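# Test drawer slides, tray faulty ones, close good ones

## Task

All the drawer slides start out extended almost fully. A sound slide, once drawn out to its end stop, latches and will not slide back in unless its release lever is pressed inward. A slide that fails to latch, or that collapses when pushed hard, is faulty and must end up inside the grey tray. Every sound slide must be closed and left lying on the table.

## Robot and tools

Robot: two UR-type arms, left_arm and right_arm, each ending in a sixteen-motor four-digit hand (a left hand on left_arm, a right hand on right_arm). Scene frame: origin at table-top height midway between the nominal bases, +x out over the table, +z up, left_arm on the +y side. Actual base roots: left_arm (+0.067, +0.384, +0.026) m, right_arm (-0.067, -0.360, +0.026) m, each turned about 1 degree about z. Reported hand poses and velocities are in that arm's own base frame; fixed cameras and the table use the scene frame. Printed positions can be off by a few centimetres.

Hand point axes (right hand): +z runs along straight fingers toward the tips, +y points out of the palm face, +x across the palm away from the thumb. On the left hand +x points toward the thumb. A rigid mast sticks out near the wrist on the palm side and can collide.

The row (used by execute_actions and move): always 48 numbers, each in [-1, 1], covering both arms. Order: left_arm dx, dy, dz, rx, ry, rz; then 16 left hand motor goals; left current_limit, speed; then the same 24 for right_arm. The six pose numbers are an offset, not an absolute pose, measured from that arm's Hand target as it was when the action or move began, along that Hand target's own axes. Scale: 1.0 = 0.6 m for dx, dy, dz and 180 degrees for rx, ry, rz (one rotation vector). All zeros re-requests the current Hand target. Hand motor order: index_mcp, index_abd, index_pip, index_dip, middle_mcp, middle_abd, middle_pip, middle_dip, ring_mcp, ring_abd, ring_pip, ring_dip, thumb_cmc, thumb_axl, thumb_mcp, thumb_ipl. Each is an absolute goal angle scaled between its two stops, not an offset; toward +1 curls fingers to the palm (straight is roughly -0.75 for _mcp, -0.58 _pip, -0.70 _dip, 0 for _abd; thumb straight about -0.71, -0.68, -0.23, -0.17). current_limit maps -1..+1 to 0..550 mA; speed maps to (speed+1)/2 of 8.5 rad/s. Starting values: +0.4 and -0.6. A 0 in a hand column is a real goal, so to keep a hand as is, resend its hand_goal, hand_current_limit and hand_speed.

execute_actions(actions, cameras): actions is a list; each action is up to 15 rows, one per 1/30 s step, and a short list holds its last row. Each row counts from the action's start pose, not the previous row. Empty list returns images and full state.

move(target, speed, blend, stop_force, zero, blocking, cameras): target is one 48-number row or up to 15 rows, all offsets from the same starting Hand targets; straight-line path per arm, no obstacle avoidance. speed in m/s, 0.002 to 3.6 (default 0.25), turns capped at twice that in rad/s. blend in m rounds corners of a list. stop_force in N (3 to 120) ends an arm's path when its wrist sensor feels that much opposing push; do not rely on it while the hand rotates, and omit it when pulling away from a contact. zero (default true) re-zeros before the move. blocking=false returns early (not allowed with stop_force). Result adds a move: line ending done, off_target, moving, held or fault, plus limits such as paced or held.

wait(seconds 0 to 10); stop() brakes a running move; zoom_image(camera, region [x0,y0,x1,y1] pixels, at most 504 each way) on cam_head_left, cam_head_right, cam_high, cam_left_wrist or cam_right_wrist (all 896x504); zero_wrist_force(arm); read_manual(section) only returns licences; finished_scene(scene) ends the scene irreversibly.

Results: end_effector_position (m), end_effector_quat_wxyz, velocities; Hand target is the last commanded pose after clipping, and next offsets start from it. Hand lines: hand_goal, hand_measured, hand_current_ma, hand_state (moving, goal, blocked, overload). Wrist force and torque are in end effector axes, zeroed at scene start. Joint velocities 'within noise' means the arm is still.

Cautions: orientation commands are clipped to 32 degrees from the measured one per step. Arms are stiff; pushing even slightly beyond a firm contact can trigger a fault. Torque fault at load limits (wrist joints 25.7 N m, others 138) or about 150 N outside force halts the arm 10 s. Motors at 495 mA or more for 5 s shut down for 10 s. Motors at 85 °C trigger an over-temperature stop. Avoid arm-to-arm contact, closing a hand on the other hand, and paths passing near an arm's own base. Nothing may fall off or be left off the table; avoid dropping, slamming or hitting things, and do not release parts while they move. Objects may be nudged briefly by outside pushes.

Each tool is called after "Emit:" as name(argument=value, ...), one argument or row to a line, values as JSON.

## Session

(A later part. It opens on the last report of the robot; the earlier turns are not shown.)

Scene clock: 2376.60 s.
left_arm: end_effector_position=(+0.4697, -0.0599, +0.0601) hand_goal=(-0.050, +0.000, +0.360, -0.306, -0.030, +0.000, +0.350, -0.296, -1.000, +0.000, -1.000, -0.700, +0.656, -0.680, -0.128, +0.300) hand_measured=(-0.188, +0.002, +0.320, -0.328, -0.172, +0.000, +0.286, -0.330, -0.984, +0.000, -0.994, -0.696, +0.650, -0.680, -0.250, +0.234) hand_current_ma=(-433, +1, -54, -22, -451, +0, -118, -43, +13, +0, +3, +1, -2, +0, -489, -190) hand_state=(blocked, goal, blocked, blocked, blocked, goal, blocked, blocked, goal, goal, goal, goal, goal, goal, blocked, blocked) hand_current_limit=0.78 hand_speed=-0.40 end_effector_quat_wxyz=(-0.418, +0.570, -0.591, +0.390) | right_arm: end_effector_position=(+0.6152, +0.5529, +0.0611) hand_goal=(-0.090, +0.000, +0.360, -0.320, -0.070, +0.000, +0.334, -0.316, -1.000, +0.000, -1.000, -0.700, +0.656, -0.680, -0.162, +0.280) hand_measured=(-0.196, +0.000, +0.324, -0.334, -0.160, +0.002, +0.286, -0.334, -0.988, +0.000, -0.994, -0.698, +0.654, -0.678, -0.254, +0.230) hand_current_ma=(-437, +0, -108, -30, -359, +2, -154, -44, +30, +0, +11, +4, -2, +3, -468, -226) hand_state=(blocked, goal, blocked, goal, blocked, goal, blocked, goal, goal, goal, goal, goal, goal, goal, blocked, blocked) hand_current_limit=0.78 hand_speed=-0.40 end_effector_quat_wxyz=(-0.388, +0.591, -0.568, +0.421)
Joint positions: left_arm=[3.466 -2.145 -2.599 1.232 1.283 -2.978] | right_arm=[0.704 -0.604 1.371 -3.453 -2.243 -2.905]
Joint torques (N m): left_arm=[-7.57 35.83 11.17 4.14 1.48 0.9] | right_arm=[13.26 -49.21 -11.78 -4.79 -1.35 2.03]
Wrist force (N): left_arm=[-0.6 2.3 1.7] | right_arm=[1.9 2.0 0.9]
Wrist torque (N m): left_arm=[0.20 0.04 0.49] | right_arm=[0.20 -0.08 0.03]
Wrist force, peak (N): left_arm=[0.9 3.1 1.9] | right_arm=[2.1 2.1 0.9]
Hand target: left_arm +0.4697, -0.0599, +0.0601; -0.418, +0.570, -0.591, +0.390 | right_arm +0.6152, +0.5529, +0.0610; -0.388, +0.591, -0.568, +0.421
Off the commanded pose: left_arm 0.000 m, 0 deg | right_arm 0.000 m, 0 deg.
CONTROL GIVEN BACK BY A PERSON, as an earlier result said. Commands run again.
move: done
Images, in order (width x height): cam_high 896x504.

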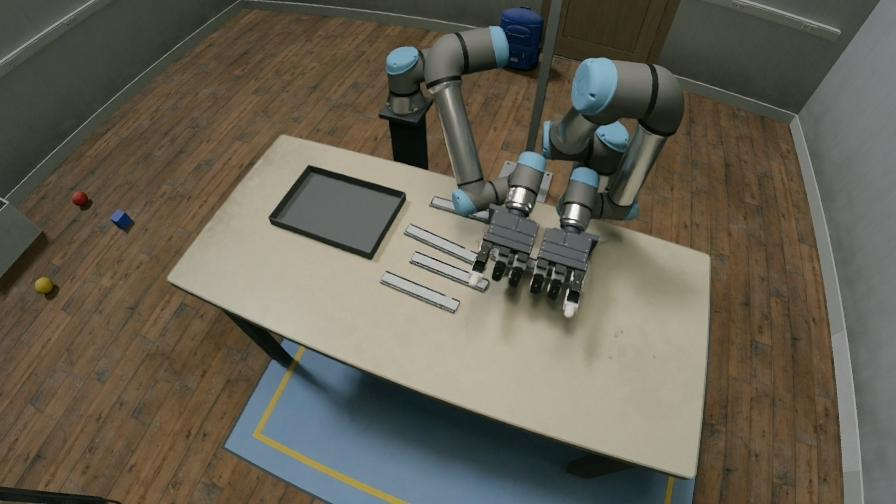

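Emit:
move(
  target=[0.5001,0.0008,-0.0787,0,0,0,-0.05,0,0.36,-0.305,-0.03,0,0.35,-0.295,-1,0,-1,-0.7,0.657,-0.68,-0.128,0.3,0.78,-0.4,0.4963,0.0576,-0.0823,0,0,0,-0.09,0,0.36,-0.32,-0.07,0,0.335,-0.315,-1,0,-1,-0.7,0.657,-0.68,-0.162,0.28,0.78,-0.4],
  speed=0.07,
  cameras=["cam_high"],
)

Scene clock: 2384.83 s.
left_arm: end_effector_position=(+0.4250, -0.3603, +0.0608) hand_goal=(-0.050, +0.000, +0.360, -0.306, -0.030, +0.000, +0.350, -0.296, -1.000, +0.000, -1.000, -0.700, +0.656, -0.680, -0.128, +0.300) hand_measured=(-0.188, +0.006, +0.320, -0.328, -0.172, +0.004, +0.286, -0.330, -0.984, +0.000, -0.994, -0.696, +0.654, -0.680, -0.250, +0.234) hand_current_ma=(-430, +2, -54, -22, -451, +1, -118, -43, +13, +0, +3, +1, +0, +0, -489, -190) hand_state=(blocked, goal, blocked, blocked, blocked, goal, blocked, blocked, goal, goal, goal, goal, goal, goal, blocked, blocked) hand_current_limit=0.78 hand_speed=-0.40 end_effector_quat_wxyz=(-0.418, +0.570, -0.591, +0.390) | right_arm: end_effector_position=(+0.5569, +0.2547, +0.0625) hand_goal=(-0.090, +0.000, +0.360, -0.320, -0.070, +0.000, +0.334, -0.316, -1.000, +0.000, -1.000, -0.700, +0.656, -0.680, -0.162, +0.280) hand_measured=(-0.196, +0.004, +0.318, -0.336, -0.160, +0.004, +0.286, -0.334, -0.988, +0.000, -0.994, -0.698, +0.656, -0.678, -0.254, +0.230) hand_current_ma=(-430, +4, -125, -40, -359, +4, -154, -44, +30, +0, +11, +4, -1, +3, -468, -226) hand_state=(blocked, goal, blocked, goal, blocked, goal, blocked, goal, goal, goal, goal, goal, goal, goal, blocked, blocked) hand_current_limit=0.78 hand_speed=-0.40 end_effector_quat_wxyz=(-0.388, +0.591, -0.568, +0.421)
Joint positions: left_arm=[2.499 -2.193 -2.239 0.854 2.184 -3.35] | right_arm=[0.27 -0.918 2.157 -4.014 -1.844 -3.099]
Joint torques (N m): left_arm=[-1.42 44.47 4.22 5.03 -1.1 2.26] | right_arm=[7.64 -28.67 -21.48 -0.65 -0.6 2.57]
Wrist force (N): left_arm=[-1.1 1.6 1.7] | right_arm=[1.9 2.3 0.8]
Wrist torque (N m): left_arm=[0.16 0.08 0.33] | right_arm=[0.24 -0.03 0.06]
Wrist force, peak (N): left_arm=[-2.9 2.8 1.9] | right_arm=[2.9 2.7 0.8]
Hand target: left_arm +0.4249, -0.3603, +0.0609; -0.418, +0.570, -0.591, +0.390 | right_arm +0.5569, +0.2547, +0.0624; -0.388, +0.591, -0.568, +0.421
Off the commanded pose: left_arm 0.000 m, 0 deg | right_arm 0.000 m, 0 deg.
move: done
Images, in order (width x height): cam_high 896x504.

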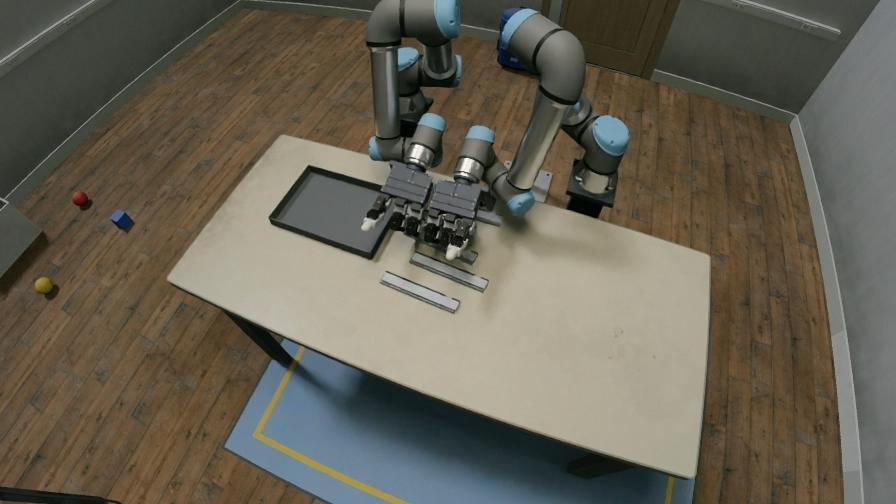

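Emit:
move(
  target=[0.5001,0.0008,-0.0787,0,0,0,-0.05,0,0.36,-0.305,-0.03,0,0.35,-0.295,-1,0,-1,-0.7,0.657,-0.68,-0.128,0.3,0.78,-0.4,0.4963,0.0576,-0.0823,0,0,0,-0.09,0,0.36,-0.32,-0.07,0,0.335,-0.315,-1,0,-1,-0.7,0.657,-0.68,-0.162,0.28,0.78,-0.4],
  speed=0.07,
  cameras=["cam_high","cam_head_right","cam_head_left"],
)

Emit:
zoom_image(
  camera="cam_high",
  region=[250, 130, 430, 270],
)

Emit:
zoom_image(
  camera="cam_head_right",
  region=[550, 150, 730, 270],
)

Scene clock: 2394.23 s.
left_arm: end_effector_position=(+0.3982, -0.5392, +0.0613) hand_goal=(-0.050, +0.000, +0.360, -0.306, -0.030, +0.000, +0.350, -0.296, -1.000, +0.000, -1.000, -0.700, +0.656, -0.680, -0.128, +0.300) hand_measured=(-0.050, +0.000, +0.354, -0.310, -0.032, -0.002, +0.344, -0.300, -0.984, +0.000, -0.994, -0.696, +0.652, -0.682, -0.130, +0.296) hand_current_ma=(+0, +0, -2, -1, +0, +0, -3, -1, +13, +0, +3, +1, -2, -1, -1, -2) hand_state=(goal, goal, goal, goal, goal, goal, goal, goal, goal, goal, goal, goal, goal, goal, goal, goal) hand_current_limit=0.78 hand_speed=-0.40 end_effector_quat_wxyz=(-0.418, +0.569, -0.591, +0.390) | right_arm: end_effector_position=(+0.5208, +0.0704, +0.0634) hand_goal=(-0.090, +0.000, +0.360, -0.320, -0.070, +0.000, +0.334, -0.316, -1.000, +0.000, -1.000, -0.700, +0.656, -0.680, -0.162, +0.280) hand_measured=(-0.090, +0.000, +0.354, -0.324, -0.070, +0.000, +0.328, -0.320, -0.988, +0.000, -0.994, -0.698, +0.652, -0.682, -0.164, +0.278) hand_current_ma=(+0, +0, -13, -5, -1, +1, -11, -5, +30, +0, +11, +4, -9, -6, -3, -7) hand_state=(goal, goal, goal, goal, goal, goal, goal, goal, goal, goal, goal, goal, goal, goal, goal, goal) hand_current_limit=0.78 hand_speed=-0.40 end_effector_quat_wxyz=(-0.388, +0.591, -0.568, +0.421)
Joint positions: left_arm=[2.193 -2.324 -1.839 0.446 2.452 -3.552] | right_arm=[-0.235 -0.997 2.449 -4.234 -1.37 -3.277]
Joint torques (N m): left_arm=[8.48 53.54 4.08 4.83 -0.32 1.99] | right_arm=[-0.9 -22.3 -16.45 0.46 1.21 2.31]
Wrist force (N): left_arm=[1.0 0.0 1.1] | right_arm=[0.0 -0.7 0.4]
Wrist torque (N m): left_arm=[0.10 -0.01 0.49] | right_arm=[-0.02 0.01 0.10]
Wrist force, peak (N): left_arm=[4.8 1.9 0.0] | right_arm=[-3.0 0.8 1.4]
Hand target: left_arm +0.3982, -0.5392, +0.0614; -0.418, +0.569, -0.591, +0.390 (not the last commanded pose) | right_arm +0.5208, +0.0704, +0.0633; -0.388, +0.591, -0.568, +0.421 (not the last commanded pose)
Off the commanded pose: left_arm 0.123 m, 0 deg | right_arm 0.116 m, 0 deg.
move: held (left_arm; a check stopped the path), off_target (right_arm; braked when a check withheld steps of left_arm); limits=held
pose unreachable (left arm): on one or more control steps of this call, first in action 0 (counted from 0), this arm could not follow its commanded pose, so it was not sent that pose on those steps. It may still have moved: this result reports where it is.
cause: moving toward the commanded pose would bring two parts of the arm too close to each other (joints 4 (wrist 1) to 6 (wrist 3) lie between them).
Images, in order (width x height): cam_head_left 896x504, cam_head_right 896x504, cam_high 896x504.

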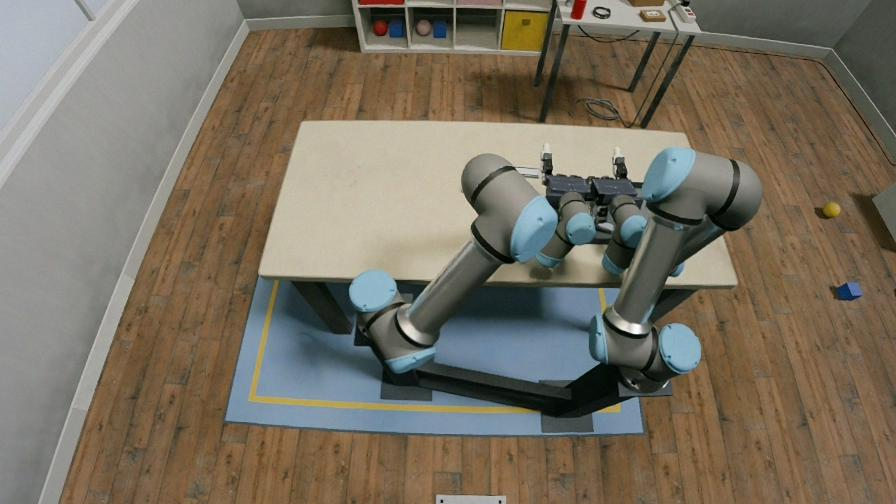

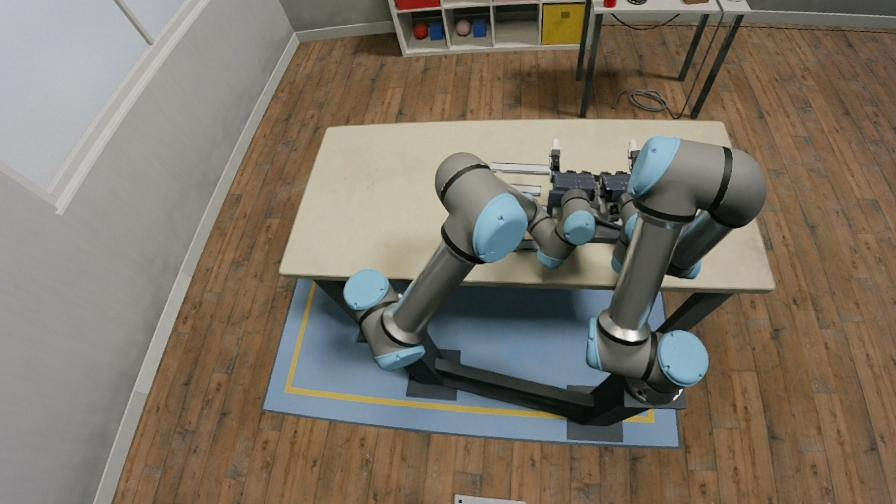

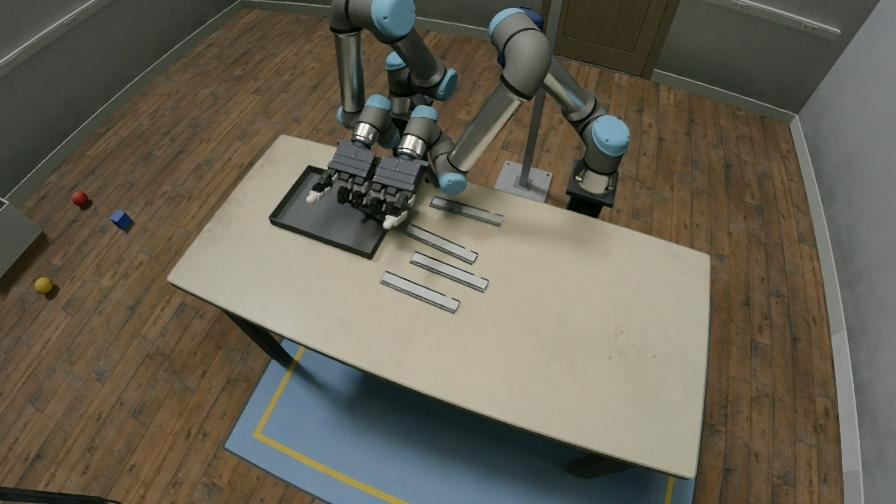

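Scaled by 2.800 from the camera's 896x504 image, which has a finer 1280x720 frame.

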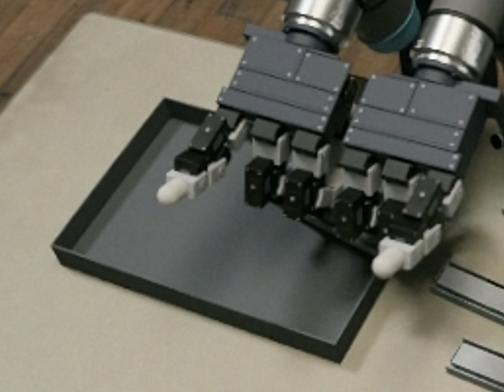

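Scaled by 2.800 from the camera's 896x504 image, which has a finer 1280x720 frame.

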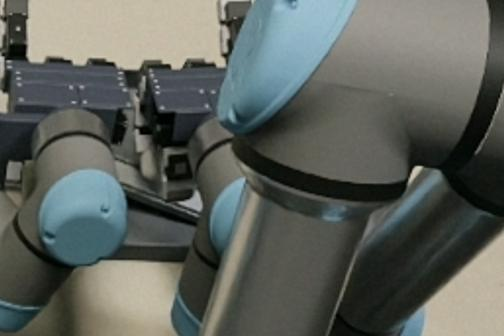

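Emit:
zoom_image(
  camera="cam_high",
  region=[320, 160, 430, 260],
)

Emit:
execute_actions(
  actions=[],
  cameras=["cam_left_wrist","cam_right_wrist"],
)

Scaled by 4.582 from the camera's 896x504 image, which has a finer 1280x720 frame.

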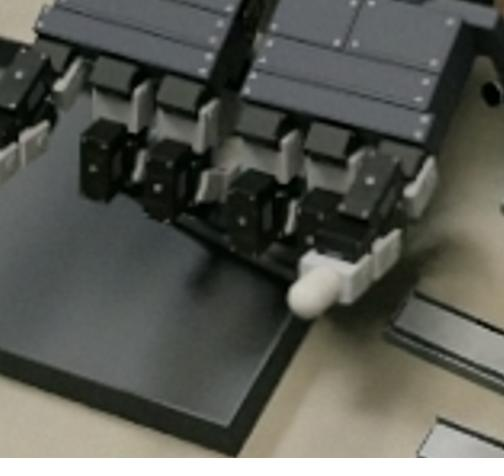

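Scene clock: 2399.93 s.
left_arm: end_effector_position=(+0.3982, -0.5392, +0.0614) hand_goal=(-0.050, +0.000, +0.360, -0.306, -0.030, +0.000, +0.350, -0.296, -1.000, +0.000, -1.000, -0.700, +0.656, -0.680, -0.128, +0.300) hand_measured=(-0.050, +0.000, +0.354, -0.310, -0.032, -0.002, +0.344, -0.300, -0.984, +0.000, -0.994, -0.696, +0.652, -0.682, -0.130, +0.296) hand_current_ma=(+0, +0, -2, -1, +0, +0, -3, -1, +13, +0, +3, +1, -2, -1, -1, -2) hand_state=(goal, goal, goal, goal, goal, goal, goal, goal, goal, goal, goal, goal, goal, goal, goal, goal) hand_current_limit=0.78 hand_speed=-0.40 end_effector_quat_wxyz=(-0.418, +0.569, -0.591, +0.390) | right_arm: end_effector_position=(+0.5208, +0.0704, +0.0633) hand_goal=(-0.090, +0.000, +0.360, -0.320, -0.070, +0.000, +0.334, -0.316, -1.000, +0.000, -1.000, -0.700, +0.656, -0.680, -0.162, +0.280) hand_measured=(-0.090, +0.000, +0.354, -0.324, -0.070, +0.000, +0.328, -0.320, -0.988, +0.000, -0.994, -0.698, +0.652, -0.682, -0.164, +0.278) hand_current_ma=(+0, +0, -13, -5, -1, +1, -11, -5, +30, +0, +11, +4, -9, -6, -3, -7) hand_state=(goal, goal, goal, goal, goal, goal, goal, goal, goal, goal, goal, goal, goal, goal, goal, goal) hand_current_limit=0.78 hand_speed=-0.40 end_effector_quat_wxyz=(-0.388, +0.591, -0.568, +0.421)
Joint positions: left_arm=[2.193 -2.324 -1.839 0.446 2.452 -3.552] | right_arm=[-0.236 -0.997 2.449 -4.234 -1.369 -3.277]
Joint velocities: within noise
Joint torques (N m): left_arm=[8.96 53.02 3.97 4.74 -0.86 2.39] | right_arm=[-9.99 -19.44 -17.59 0 1.24 2.19]
Wrist force (N): left_arm=[0.8 0.1 1.2] | right_arm=[0.0 -0.6 0.0]
Wrist torque (N m): left_arm=[0.09 0.01 0.46] | right_arm=[0.03 0.02 0.10]
Wrist force, peak (N): left_arm=[1.1 0.4 1.2] | right_arm=[0.2 -0.7 0.3]
Hand target: left_arm +0.3982, -0.5392, +0.0614; -0.418, +0.569, -0.591, +0.390 (not the last commanded pose) | right_arm +0.5208, +0.0704, +0.0633; -0.388, +0.591, -0.568, +0.421 (not the last commanded pose)
Off the commanded pose: left_arm 0.123 m, 0 deg | right_arm 0.116 m, 0 deg.
camera_calibration:
cam_left_wrist: T_world_to_cam=[[0.227678, 0.765384, 0.601955, 0.25776], [-0.496662, -0.440451, 0.747884, -0.133376], [0.83755, -0.469244, 0.279856, -0.481458], [0, 0, 0, 1]] pos_world=[0.278317, -0.481953, 0.0793285]
cam_right_wrist: T_world_to_cam=[[-0.218959, 0.713478, -0.665587, 0.138378], [-0.509, 0.498449, 0.70176, 0.138495], [0.832452, 0.492441, 0.25402, -0.358101], [0, 0, 0, 1]] pos_world=[0.398895, 0.00858131, 0.0858773]
Images, in order (width x height): cam_left_wrist 896x504, cam_right_wrist 896x504.

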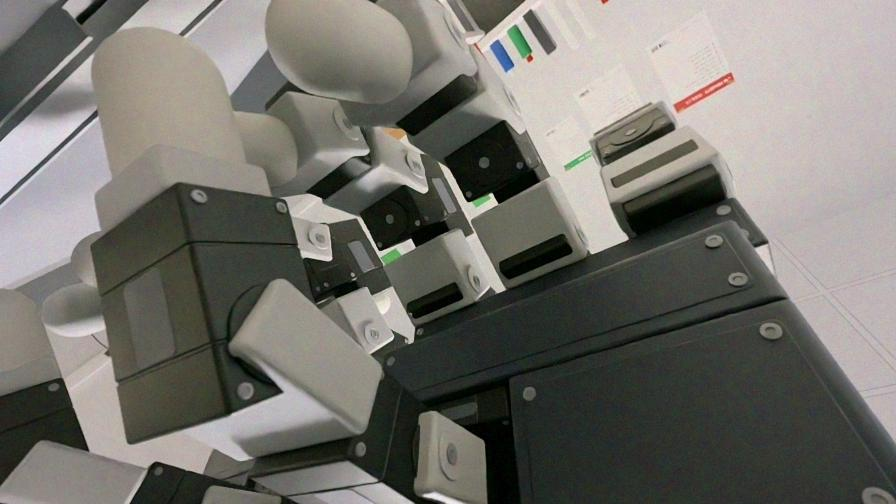

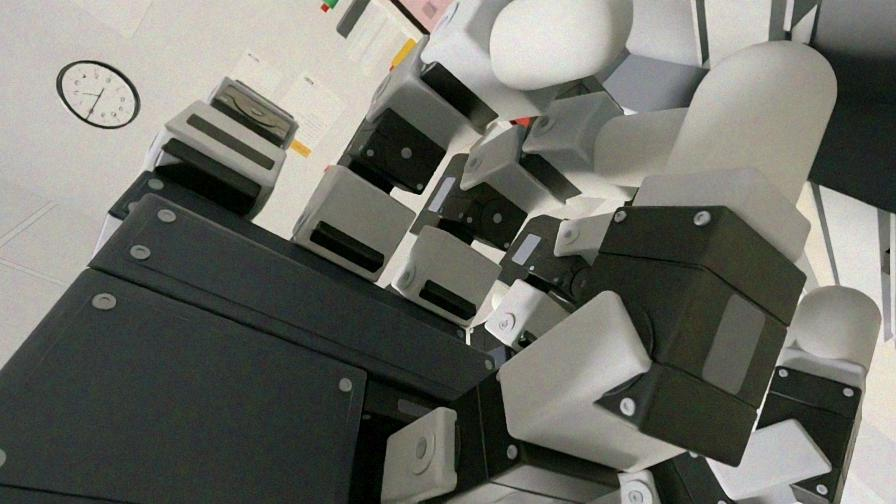

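Emit:
move(
  target=[
    [-0.007,-0.1252,-0.0455,0,0,0,-0.05,0,0.36,-0.305,-0.03,0,0.35,-0.295,-1,0,-1,-0.7,0.657,-0.68,-0.128,0.3,0.78,-0.4,0.007,-0.1252,-0.0455,0,0,0,-0.09,0,0.36,-0.32,-0.07,0,0.335,-0.315,-1,0,-1,-0.7,0.657,-0.68,-0.162,0.28,0.78,-0.4],
    [-0.5895,-0.0966,-0.035,0,0,0,-0.05,0,0.36,-0.305,-0.03,0,0.35,-0.295,-1,0,-1,-0.7,0.657,-0.68,-0.128,0.3,0.78,-0.4,-0.4091,-0.1456,-0.053,0,0,0,-0.09,0,0.36,-0.32,-0.07,0,0.335,-0.315,-1,0,-1,-0.7,0.657,-0.68,-0.162,0.28,0.78,-0.4],
  ],
  speed=0.2,
  blend=0.01,
  cameras=["cam_high","cam_head_right","cam_head_left"],
)

Emit:
zoom_image(
  camera="cam_high",
  region=[250, 130, 530, 320],
)

Emit:
zoom_image(
  camera="cam_head_right",
  region=[550, 150, 730, 270],
)

Scene clock: 2420.20 s.
left_arm: end_effector_position=(+0.3991, -0.1891, +0.1408) hand_goal=(-0.050, +0.000, +0.360, -0.306, -0.030, +0.000, +0.350, -0.296, -1.000, +0.000, -1.000, -0.700, +0.656, -0.680, -0.128, +0.300) hand_measured=(-0.050, +0.000, +0.354, -0.310, -0.030, -0.002, +0.344, -0.300, -0.984, +0.000, -0.994, -0.696, +0.654, -0.682, -0.130, +0.296) hand_current_ma=(+0, +0, -2, -1, +0, +0, -2, -1, +13, +0, +3, +1, -1, -1, -1, -2) hand_state=(goal, goal, goal, goal, goal, goal, goal, goal, goal, goal, goal, goal, goal, goal, goal, goal) hand_current_limit=0.78 hand_speed=-0.40 end_effector_quat_wxyz=(-0.418, +0.570, -0.591, +0.390) end_effector_velocity=(-0.001, +0.001, -0.001) end_effector_angular_velocity=(+0.000, +0.002, -0.002) | right_arm: end_effector_position=(+0.5212, +0.3207, +0.1422) hand_goal=(-0.090, +0.000, +0.360, -0.320, -0.070, +0.000, +0.334, -0.316, -1.000, +0.000, -1.000, -0.700, +0.656, -0.680, -0.162, +0.280) hand_measured=(-0.090, +0.000, +0.354, -0.324, -0.070, +0.000, +0.328, -0.320, -0.988, +0.000, -0.994, -0.698, +0.654, -0.682, -0.164, +0.278) hand_current_ma=(+0, +0, -11, -5, +0, +1, -10, -5, +30, +0, +11, +4, -4, -5, -3, -6) hand_state=(goal, goal, goal, goal, goal, goal, goal, goal, goal, goal, goal, goal, goal, goal, goal, goal) hand_current_limit=0.78 hand_speed=-0.40 end_effector_quat_wxyz=(-0.388, +0.591, -0.568, +0.421)
Joint positions: left_arm=[2.962 -1.763 -2.626 0.888 1.756 -3.157] | right_arm=[0.444 -1.109 2.123 -3.765 -2.005 -3.03]
Joint velocities: left_arm=[0.003 0 -0.003 0 -0.005 0.001] | right_arm=[within noise]
Joint torques (N m): left_arm=[8.42 23.19 2.16 1.55 -1.64 1.09] | right_arm=[12.27 -47.41 -8.53 -3.4 -1.8 -1.58]
Wrist force (N): left_arm=[0.8 0.3 1.3] | right_arm=[-0.2 -0.5 0.2]
Wrist torque (N m): left_arm=[0.11 0.02 0.48] | right_arm=[0.01 0.04 0.07]
Wrist force, peak (N): left_arm=[1.1 2.6 2.0] | right_arm=[1.5 -2.3 -0.6]
Hand target: left_arm +0.3991, -0.1891, +0.1408; -0.418, +0.569, -0.591, +0.390 | right_arm +0.5212, +0.3207, +0.1423; -0.388, +0.591, -0.568, +0.421
Off the commanded pose: left_arm 0.000 m, 0 deg | right_arm 0.000 m, 0 deg.
move: done
Images, in order (width x height): cam_head_left 896x504, cam_head_right 896x504, cam_high 896x504.

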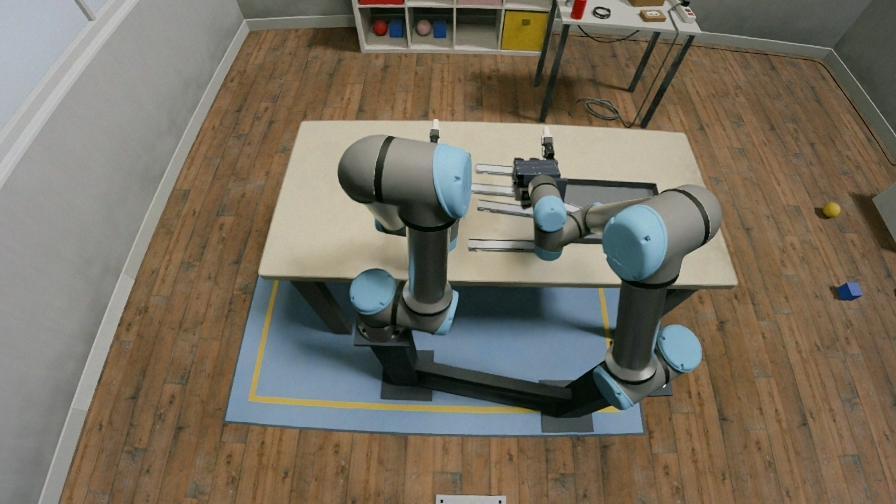

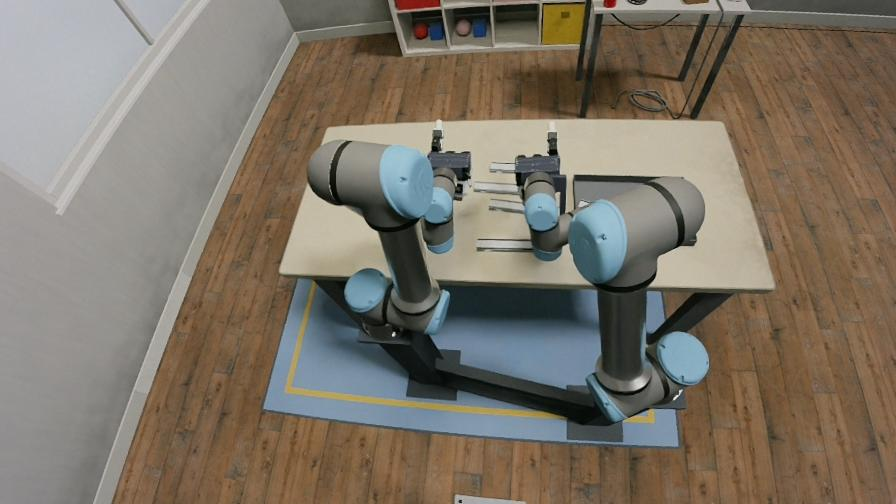

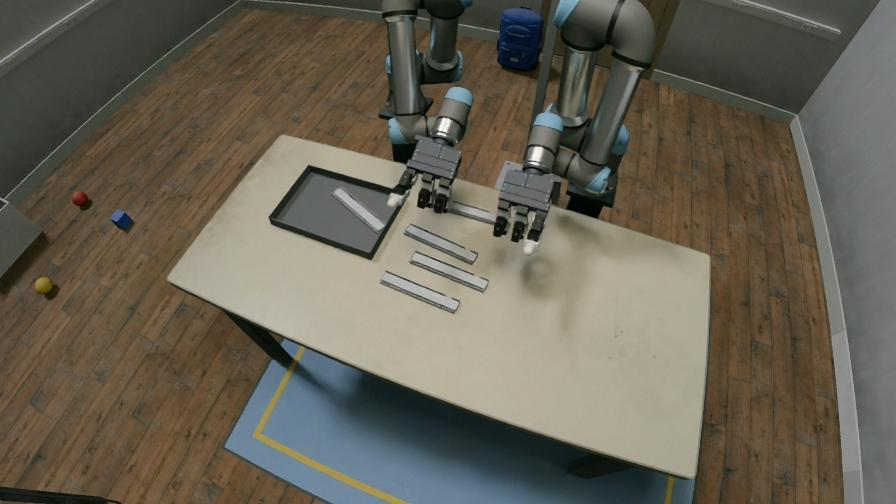

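Scaled by 1.800 from the camera's 896x504 image, which has a finer 1280x720 frame.

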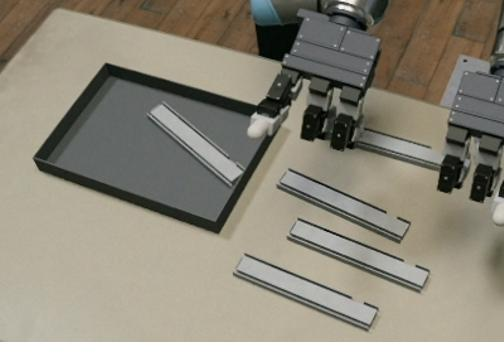

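Scaled by 2.800 from the camera's 896x504 image, which has a finer 1280x720 frame.

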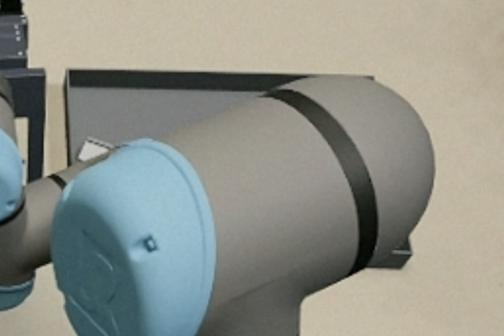

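Emit:
zoom_image(
  camera="cam_high",
  region=[320, 170, 420, 260],
)

Emit:
zoom_image(
  camera="cam_head_left",
  region=[540, 160, 700, 260],
)

Scaled by 5.040 from the camera's 896x504 image, which has a finer 1280x720 frame.

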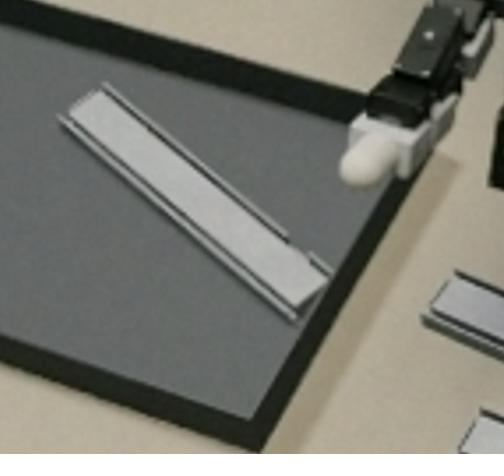

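Scaled by 3.150 from the camera's 896x504 image, which has a finer 1280x720 frame.

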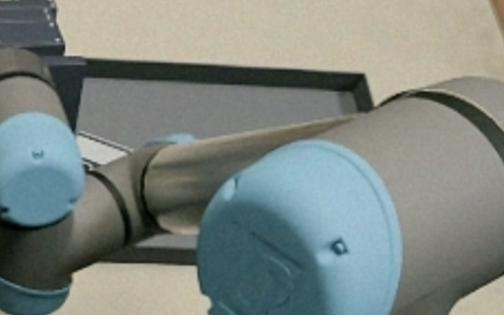

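Emit:
move(
  target=[
    [-0.0807,-0.0003,0.062,-0.3896,0.0144,-0.0101,-0.753,0,0.98,-0.043,0.42,0,0.56,0.45,0.42,0,0.56,0.45,0.571,-0.68,-0.23,-0.17,0.7,-0.4,0.3912,-0.0348,0.2642,0,0,0,-1,0,-1,-0.7,-1,0,-1,-0.7,-1,0,-1,-0.7,0.571,0.401,-0.226,-0.168,0.8,-0.4],
    [-0.0807,-0.0003,0.062,-0.3896,0.0144,-0.0101,-0.753,0,0.98,-0.043,0.42,0,0.56,0.45,0.42,0,0.56,0.45,0.571,-0.68,-0.23,-0.17,0.7,-0.4,0.3826,0.1193,0.3203,0,0,0,-1,0,-1,-0.7,-1,0,-1,-0.7,-1,0,-1,-0.7,0.571,0.401,-0.226,-0.168,0.8,-0.4],
  ],
  speed=0.25,
  blend=0.003,
  cameras=["cam_high"],
)

Emit:
zoom_image(
  camera="cam_high",
  region=[300, 150, 440, 270],
)

Scene clock: 2558.07 s.
left_arm: end_effector_position=(+0.4341, -0.1401, +0.1305) hand_goal=(-0.754, +0.000, +0.980, -0.044, +0.420, +0.000, +0.560, +0.450, +0.420, +0.000, +0.560, +0.450, +0.570, -0.680, -0.230, -0.170) hand_measured=(-0.752, +0.000, +0.974, -0.048, +0.410, -0.002, +0.556, +0.448, +0.408, +0.000, +0.556, +0.448, +0.572, -0.682, -0.226, -0.166) hand_current_ma=(+0, +0, -2, -1, -6, +0, -1, -1, -8, +0, -1, -1, +0, -1, +2, +2) hand_state=(goal, goal, goal, goal, goal, goal, goal, goal, goal, goal, goal, goal, goal, goal, goal, goal) hand_current_limit=0.70 hand_speed=-0.40 end_effector_quat_wxyz=(+0.003, +0.707, -0.707, -0.002) | right_arm: end_effector_position=(+0.6769, +0.0840, +0.0220) hand_goal=(-1.000, +0.000, -1.000, -0.700, -1.000, +0.000, -1.000, -0.700, -1.000, +0.000, -1.000, -0.700, +0.570, +0.400, -0.226, -0.168) hand_measured=(-0.982, +0.000, -0.994, -0.698, -0.980, +0.000, -0.994, -0.698, -0.988, +0.000, -0.994, -0.698, +0.572, +0.398, -0.224, -0.166) hand_current_ma=(+50, +0, +14, +5, +56, +1, +13, +5, +30, +0, +11, +4, +3, -5, +3, +4) hand_state=(goal, goal, goal, goal, blocked, goal, goal, goal, goal, goal, goal, goal, goal, goal, goal, goal) hand_current_limit=0.80 hand_speed=-0.40 end_effector_quat_wxyz=(-0.388, +0.591, -0.568, +0.421)
Joint positions: left_arm=[3.173 -1.786 -1.943 -0.99 1.57 -3.109] | right_arm=[-0.13 -0.764 1.98 -4.005 -1.468 -3.239]
Joint torques (N m): left_arm=[-7.08 23.82 27.01 -0.28 1.69 -2.04] | right_arm=[-5.85 -33.28 4.73 -4.82 -0.09 2.28]
Wrist force (N): left_arm=[0.3 0.2 0.6] | right_arm=[-0.1 -0.5 0.1]
Wrist torque (N m): left_arm=[0.14 0.01 0.11] | right_arm=[-0.07 0.03 0.12]
Wrist force, peak (N): left_arm=[0.9 0.3 1.6] | right_arm=[0.1 -3.3 -0.3]
Hand target: left_arm +0.4341, -0.1401, +0.1305; +0.003, +0.707, -0.707, -0.002 | right_arm +0.6768, +0.0840, +0.0219; -0.388, +0.591, -0.568, +0.421
Off the commanded pose: left_arm 0.000 m, 0 deg | right_arm 0.000 m, 0 deg.
move: done
Images, in order (width x height): cam_high 896x504.

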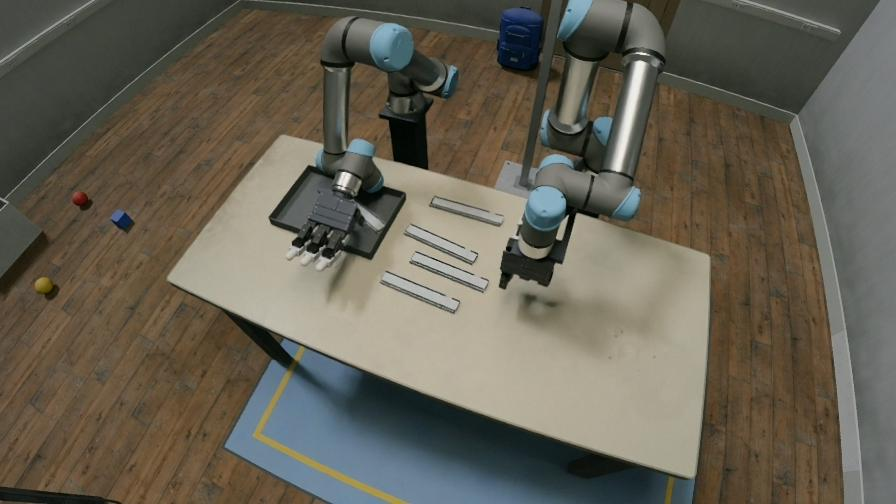

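Scaled by 3.600 from the camera's 896x504 image, which has a finer 1280x720 frame.

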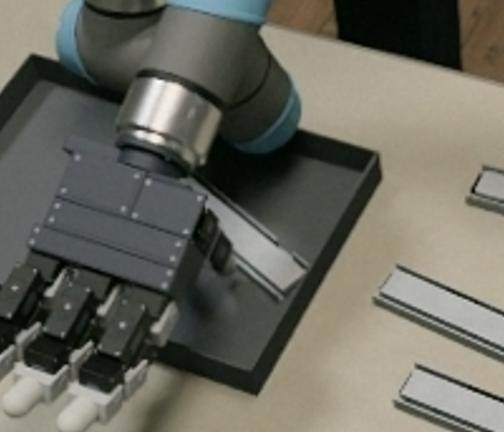

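Emit:
move(
  target=[0,0,0,0,0,0,-0.753,0,0.98,-0.043,0.42,0,0.56,0.45,0.42,0,0.56,0.45,0.571,-0.68,-0.23,-0.17,0.7,-0.4,0,0.0485,-0.1332,0,0,0,-1,0,-1,-0.7,-1,0,-1,-0.7,-1,0,-1,-0.7,0.571,0.401,-0.226,-0.168,0.8,-0.4],
  speed=0.05,
  stop_force=8,
  cameras=["cam_head_right","cam_right_wrist"],
)

Scene clock: 2621.67 s.
left_arm: end_effector_position=(+0.4341, -0.1401, +0.1305) hand_goal=(-0.754, +0.000, +0.980, -0.044, +0.420, +0.000, +0.560, +0.450, +0.420, +0.000, +0.560, +0.450, +0.570, -0.680, -0.230, -0.170) hand_measured=(-0.752, +0.000, +0.974, -0.048, +0.410, -0.002, +0.556, +0.448, +0.408, +0.000, +0.556, +0.448, +0.572, -0.682, -0.226, -0.166) hand_current_ma=(+0, +0, -2, -1, -6, +0, -1, -1, -8, +0, -1, -1, +0, -1, +2, +2) hand_state=(goal, goal, goal, goal, goal, goal, goal, goal, goal, goal, goal, goal, goal, goal, goal, goal) hand_current_limit=0.70 hand_speed=-0.40 end_effector_quat_wxyz=(+0.003, +0.707, -0.707, -0.002) | right_arm: end_effector_position=(+0.5918, +0.0840, +0.0222) hand_goal=(-1.000, +0.000, -1.000, -0.700, -1.000, +0.000, -1.000, -0.700, -1.000, +0.000, -1.000, -0.700, +0.570, +0.400, -0.226, -0.168) hand_measured=(-0.982, +0.000, -0.994, -0.698, -0.980, +0.000, -0.994, -0.698, -0.988, +0.000, -0.994, -0.698, +0.572, +0.398, -0.224, -0.166) hand_current_ma=(+50, +0, +14, +5, +56, +1, +13, +5, +30, +0, +11, +4, +3, -5, +3, +4) hand_state=(goal, goal, goal, goal, blocked, goal, goal, goal, goal, goal, goal, goal, goal, goal, goal, goal) hand_current_limit=0.80 hand_speed=-0.40 end_effector_quat_wxyz=(-0.388, +0.591, -0.568, +0.421)
Joint positions: left_arm=[3.173 -1.786 -1.943 -0.99 1.57 -3.109] | right_arm=[-0.158 -0.827 2.226 -4.186 -1.442 -3.249]
Joint torques (N m): left_arm=[-6.76 23.46 26.14 0.07 1.92 -2.16] | right_arm=[12.45 -25.46 -19.9 -1.57 -1.23 1.86]
Wrist force (N): left_arm=[-0.2 0.2 0.9] | right_arm=[0.0 -0.4 0.2]
Wrist torque (N m): left_arm=[0.10 0.08 0.07] | right_arm=[-0.04 0.00 0.14]
Wrist force, peak (N): left_arm=[0.6 0.4 0.7] | right_arm=[-0.2 -0.8 0.7]
Hand target: left_arm +0.4341, -0.1401, +0.1305; +0.003, +0.707, -0.707, -0.002 | right_arm +0.5918, +0.0840, +0.0222; -0.388, +0.591, -0.568, +0.421
Off the commanded pose: left_arm 0.000 m, 0 deg | right_arm 0.000 m, 0 deg.
move: done
camera_calibration:
cam_right_wrist: T_world_to_cam=[[-0.21897, 0.713489, -0.665572, 0.116847], [-0.508995, 0.498434, 0.701775, 0.196644], [0.832452, 0.49244, 0.254021, -0.413379], [0, 0, 0, 1]] pos_world=[0.469795, 0.0221813, 0.0447773]
Images, in order (width x height): cam_head_right 896x504, cam_right_wrist 896x504.

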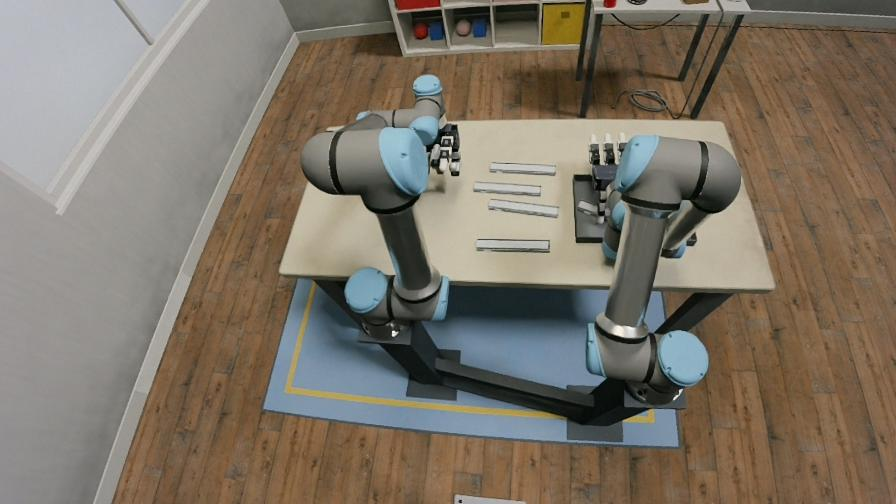

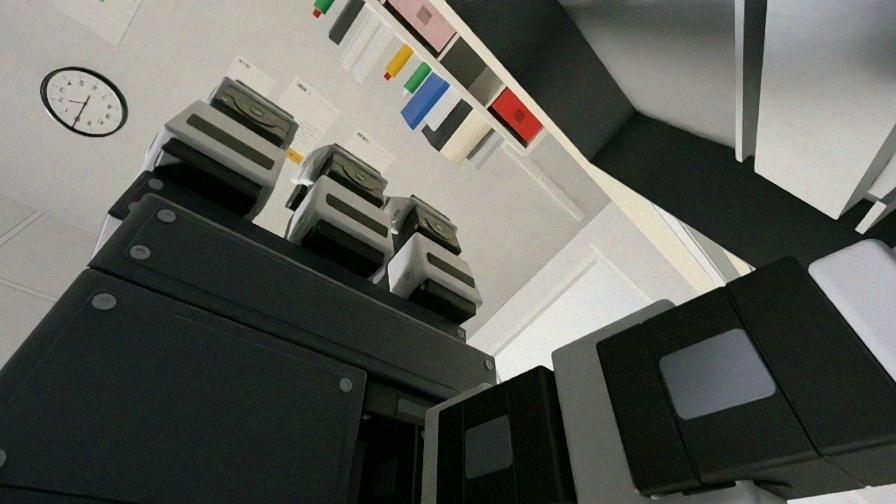

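Emit:
move(
  target=[0,0,0,0,0,0,-0.753,0,0.98,-0.043,0.42,0,0.56,0.45,0.42,0,0.56,0.45,0.571,-0.68,-0.23,-0.17,0.7,-0.4,0.0087,-0.1564,-0.0569,0,0,0,-1,0,-1,-0.7,-1,0,-1,-0.7,-1,0,-1,-0.7,0.571,0.401,-0.226,-0.168,0.8,-0.4],
  speed=0.2,
)

Emit:
move(
  target=[0,0,0,0,0,0,-0.753,0,0.98,-0.043,0.42,0,0.56,0.45,0.42,0,0.56,0.45,0.571,-0.68,-0.23,-0.17,0.7,-0.4,0,-0.1425,0.3917,0,0,0,-1,0,-1,-0.7,-1,0,-1,-0.7,-1,0,-1,-0.7,0.571,0.401,-0.226,-0.168,0.8,-0.4],
  speed=0.3,
  cameras=["cam_head_right","cam_high"],
)

Emit:
zoom_image(
  camera="cam_head_right",
  region=[430, 130, 700, 290],
)

Emit:
zoom_image(
  camera="cam_high",
  region=[250, 200, 550, 420],
)

Scene clock: 2631.30 s.
left_arm: end_effector_position=(+0.4341, -0.1401, +0.1305) hand_goal=(-0.754, +0.000, +0.980, -0.044, +0.420, +0.000, +0.560, +0.450, +0.420, +0.000, +0.560, +0.450, +0.570, -0.680, -0.230, -0.170) hand_measured=(-0.752, +0.000, +0.974, -0.048, +0.410, -0.002, +0.556, +0.448, +0.408, +0.000, +0.556, +0.448, +0.572, -0.682, -0.226, -0.166) hand_current_ma=(+0, +0, -2, -1, -6, +0, -1, -1, -8, +0, -1, -1, +0, -1, +2, +2) hand_state=(goal, goal, goal, goal, goal, goal, goal, goal, goal, goal, goal, goal, goal, goal, goal, goal) hand_current_limit=0.70 hand_speed=-0.40 end_effector_quat_wxyz=(+0.003, +0.707, -0.707, -0.002) | right_arm: end_effector_position=(+0.5922, +0.0845, +0.1222) hand_goal=(-1.000, +0.000, -1.000, -0.700, -1.000, +0.000, -1.000, -0.700, -1.000, +0.000, -1.000, -0.700, +0.570, +0.400, -0.226, -0.168) hand_measured=(-0.982, +0.000, -0.994, -0.698, -0.980, +0.000, -0.994, -0.698, -0.988, +0.000, -0.994, -0.698, +0.572, +0.398, -0.224, -0.166) hand_current_ma=(+50, +0, +14, +5, +55, +1, +12, +5, +30, +0, +11, +4, +3, -5, +3, +4) hand_state=(goal, goal, goal, goal, blocked, goal, goal, goal, goal, goal, goal, goal, goal, goal, goal, goal) hand_current_limit=0.80 hand_speed=-0.40 end_effector_quat_wxyz=(-0.388, +0.591, -0.568, +0.421)
Joint positions: left_arm=[3.173 -1.786 -1.943 -0.99 1.57 -3.109] | right_arm=[-0.157 -1.112 2.243 -3.917 -1.443 -3.249]
Joint torques (N m): left_arm=[-7.25 24.73 26.99 0.12 1.93 -1.92] | right_arm=[2.21 -45.87 -9.13 0.37 -0.87 -2.2]
Wrist force (N): left_arm=[0.2 0.0 0.6] | right_arm=[-0.2 -0.3 -0.1]
Wrist torque (N m): left_arm=[0.11 0.02 0.11] | right_arm=[-0.02 0.05 0.07]
Wrist force, peak (N): left_arm=[0.4 0.1 0.8] | right_arm=[0.0 -2.8 -0.8]
Hand target: left_arm +0.4341, -0.1401, +0.1305; +0.003, +0.707, -0.707, -0.002 | right_arm +0.5921, +0.0844, +0.1222; -0.388, +0.591, -0.568, +0.421
Off the commanded pose: left_arm 0.000 m, 0 deg | right_arm 0.000 m, 0 deg.
move: done

Scene clock: 2632.67 s.
left_arm: end_effector_position=(+0.4341, -0.1401, +0.1305) hand_goal=(-0.754, +0.000, +0.980, -0.044, +0.420, +0.000, +0.560, +0.450, +0.420, +0.000, +0.560, +0.450, +0.570, -0.680, -0.230, -0.170) hand_measured=(-0.752, +0.000, +0.974, -0.048, +0.410, -0.002, +0.556, +0.448, +0.408, +0.000, +0.556, +0.448, +0.572, -0.682, -0.226, -0.166) hand_current_ma=(+0, +0, -2, -1, -6, +0, -1, -1, -8, +0, -1, -1, +0, -1, +2, +2) hand_state=(goal, goal, goal, goal, goal, goal, goal, goal, goal, goal, goal, goal, goal, goal, goal, goal) hand_current_limit=0.70 hand_speed=-0.40 end_effector_quat_wxyz=(+0.003, +0.707, -0.707, -0.002) | right_arm: end_effector_position=(+0.8421, +0.0845, +0.1214) hand_goal=(-1.000, +0.000, -1.000, -0.700, -1.000, +0.000, -1.000, -0.700, -1.000, +0.000, -1.000, -0.700, +0.570, +0.400, -0.226, -0.168) hand_measured=(-0.982, +0.000, -0.994, -0.698, -0.980, +0.000, -0.994, -0.698, -0.988, +0.000, -0.994, -0.698, +0.572, +0.398, -0.224, -0.166) hand_current_ma=(+50, +0, +14, +5, +55, +1, +12, +5, +30, +0, +11, +4, +3, -5, +3, +4) hand_state=(goal, goal, goal, goal, blocked, goal, goal, goal, goal, goal, goal, goal, goal, goal, goal, goal) hand_current_limit=0.80 hand_speed=-0.40 end_effector_quat_wxyz=(-0.388, +0.591, -0.568, +0.421)
Joint positions: left_arm=[3.173 -1.786 -1.943 -0.99 1.57 -3.109] | right_arm=[-0.096 -0.731 1.449 -3.508 -1.5 -3.228]
Joint torques (N m): left_arm=[-5.62 24.13 27.71 0.38 1.98 -2.1] | right_arm=[-10.43 -41.39 -33.36 -0.3 1.12 -1.39]
Wrist force (N): left_arm=[0.0 0.1 0.5] | right_arm=[-0.1 -0.6 0.2]
Wrist torque (N m): left_arm=[0.12 0.04 0.10] | right_arm=[-0.07 0.04 0.02]
Wrist force, peak (N): left_arm=[0.2 0.3 0.7] | right_arm=[-0.1 -1.4 2.4]
Hand target: left_arm +0.4341, -0.1401, +0.1305; +0.003, +0.707, -0.707, -0.002 | right_arm +0.8422, +0.0843, +0.1213; -0.388, +0.591, -0.568, +0.421
Off the commanded pose: left_arm 0.000 m, 0 deg | right_arm 0.000 m, 0 deg.
move: done
Images, in order (width x height): cam_head_right 896x504, cam_high 896x504.

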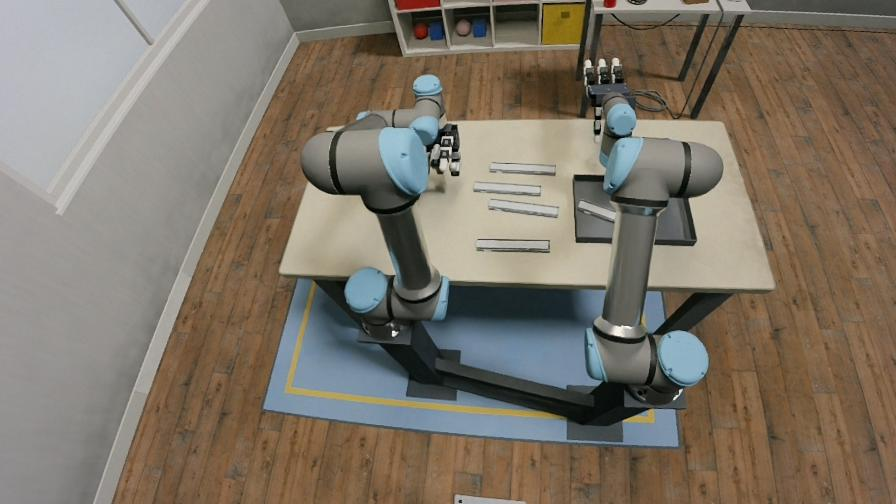

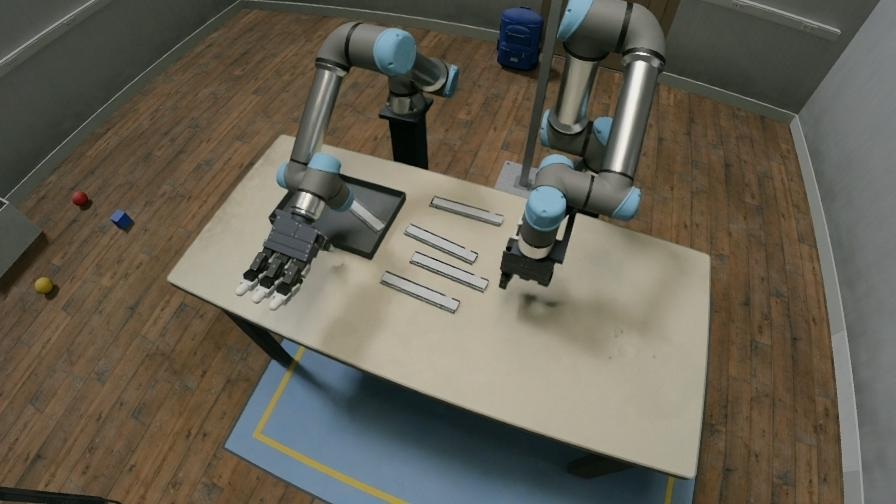

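Scaled by 1.867 from the camera's 896x504 image, which has a finer 1280x720 frame.

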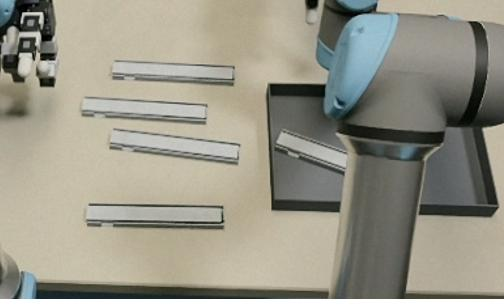

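Scaled by 1.680 from the camera's 896x504 image, which has a finer 1280x720 frame.

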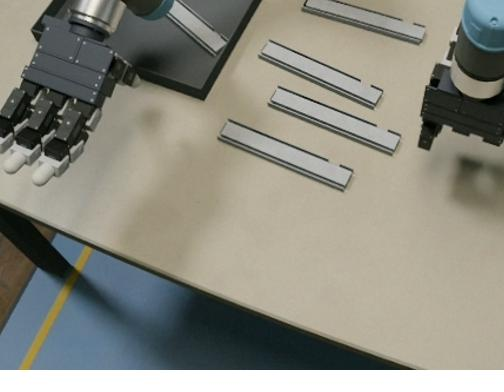

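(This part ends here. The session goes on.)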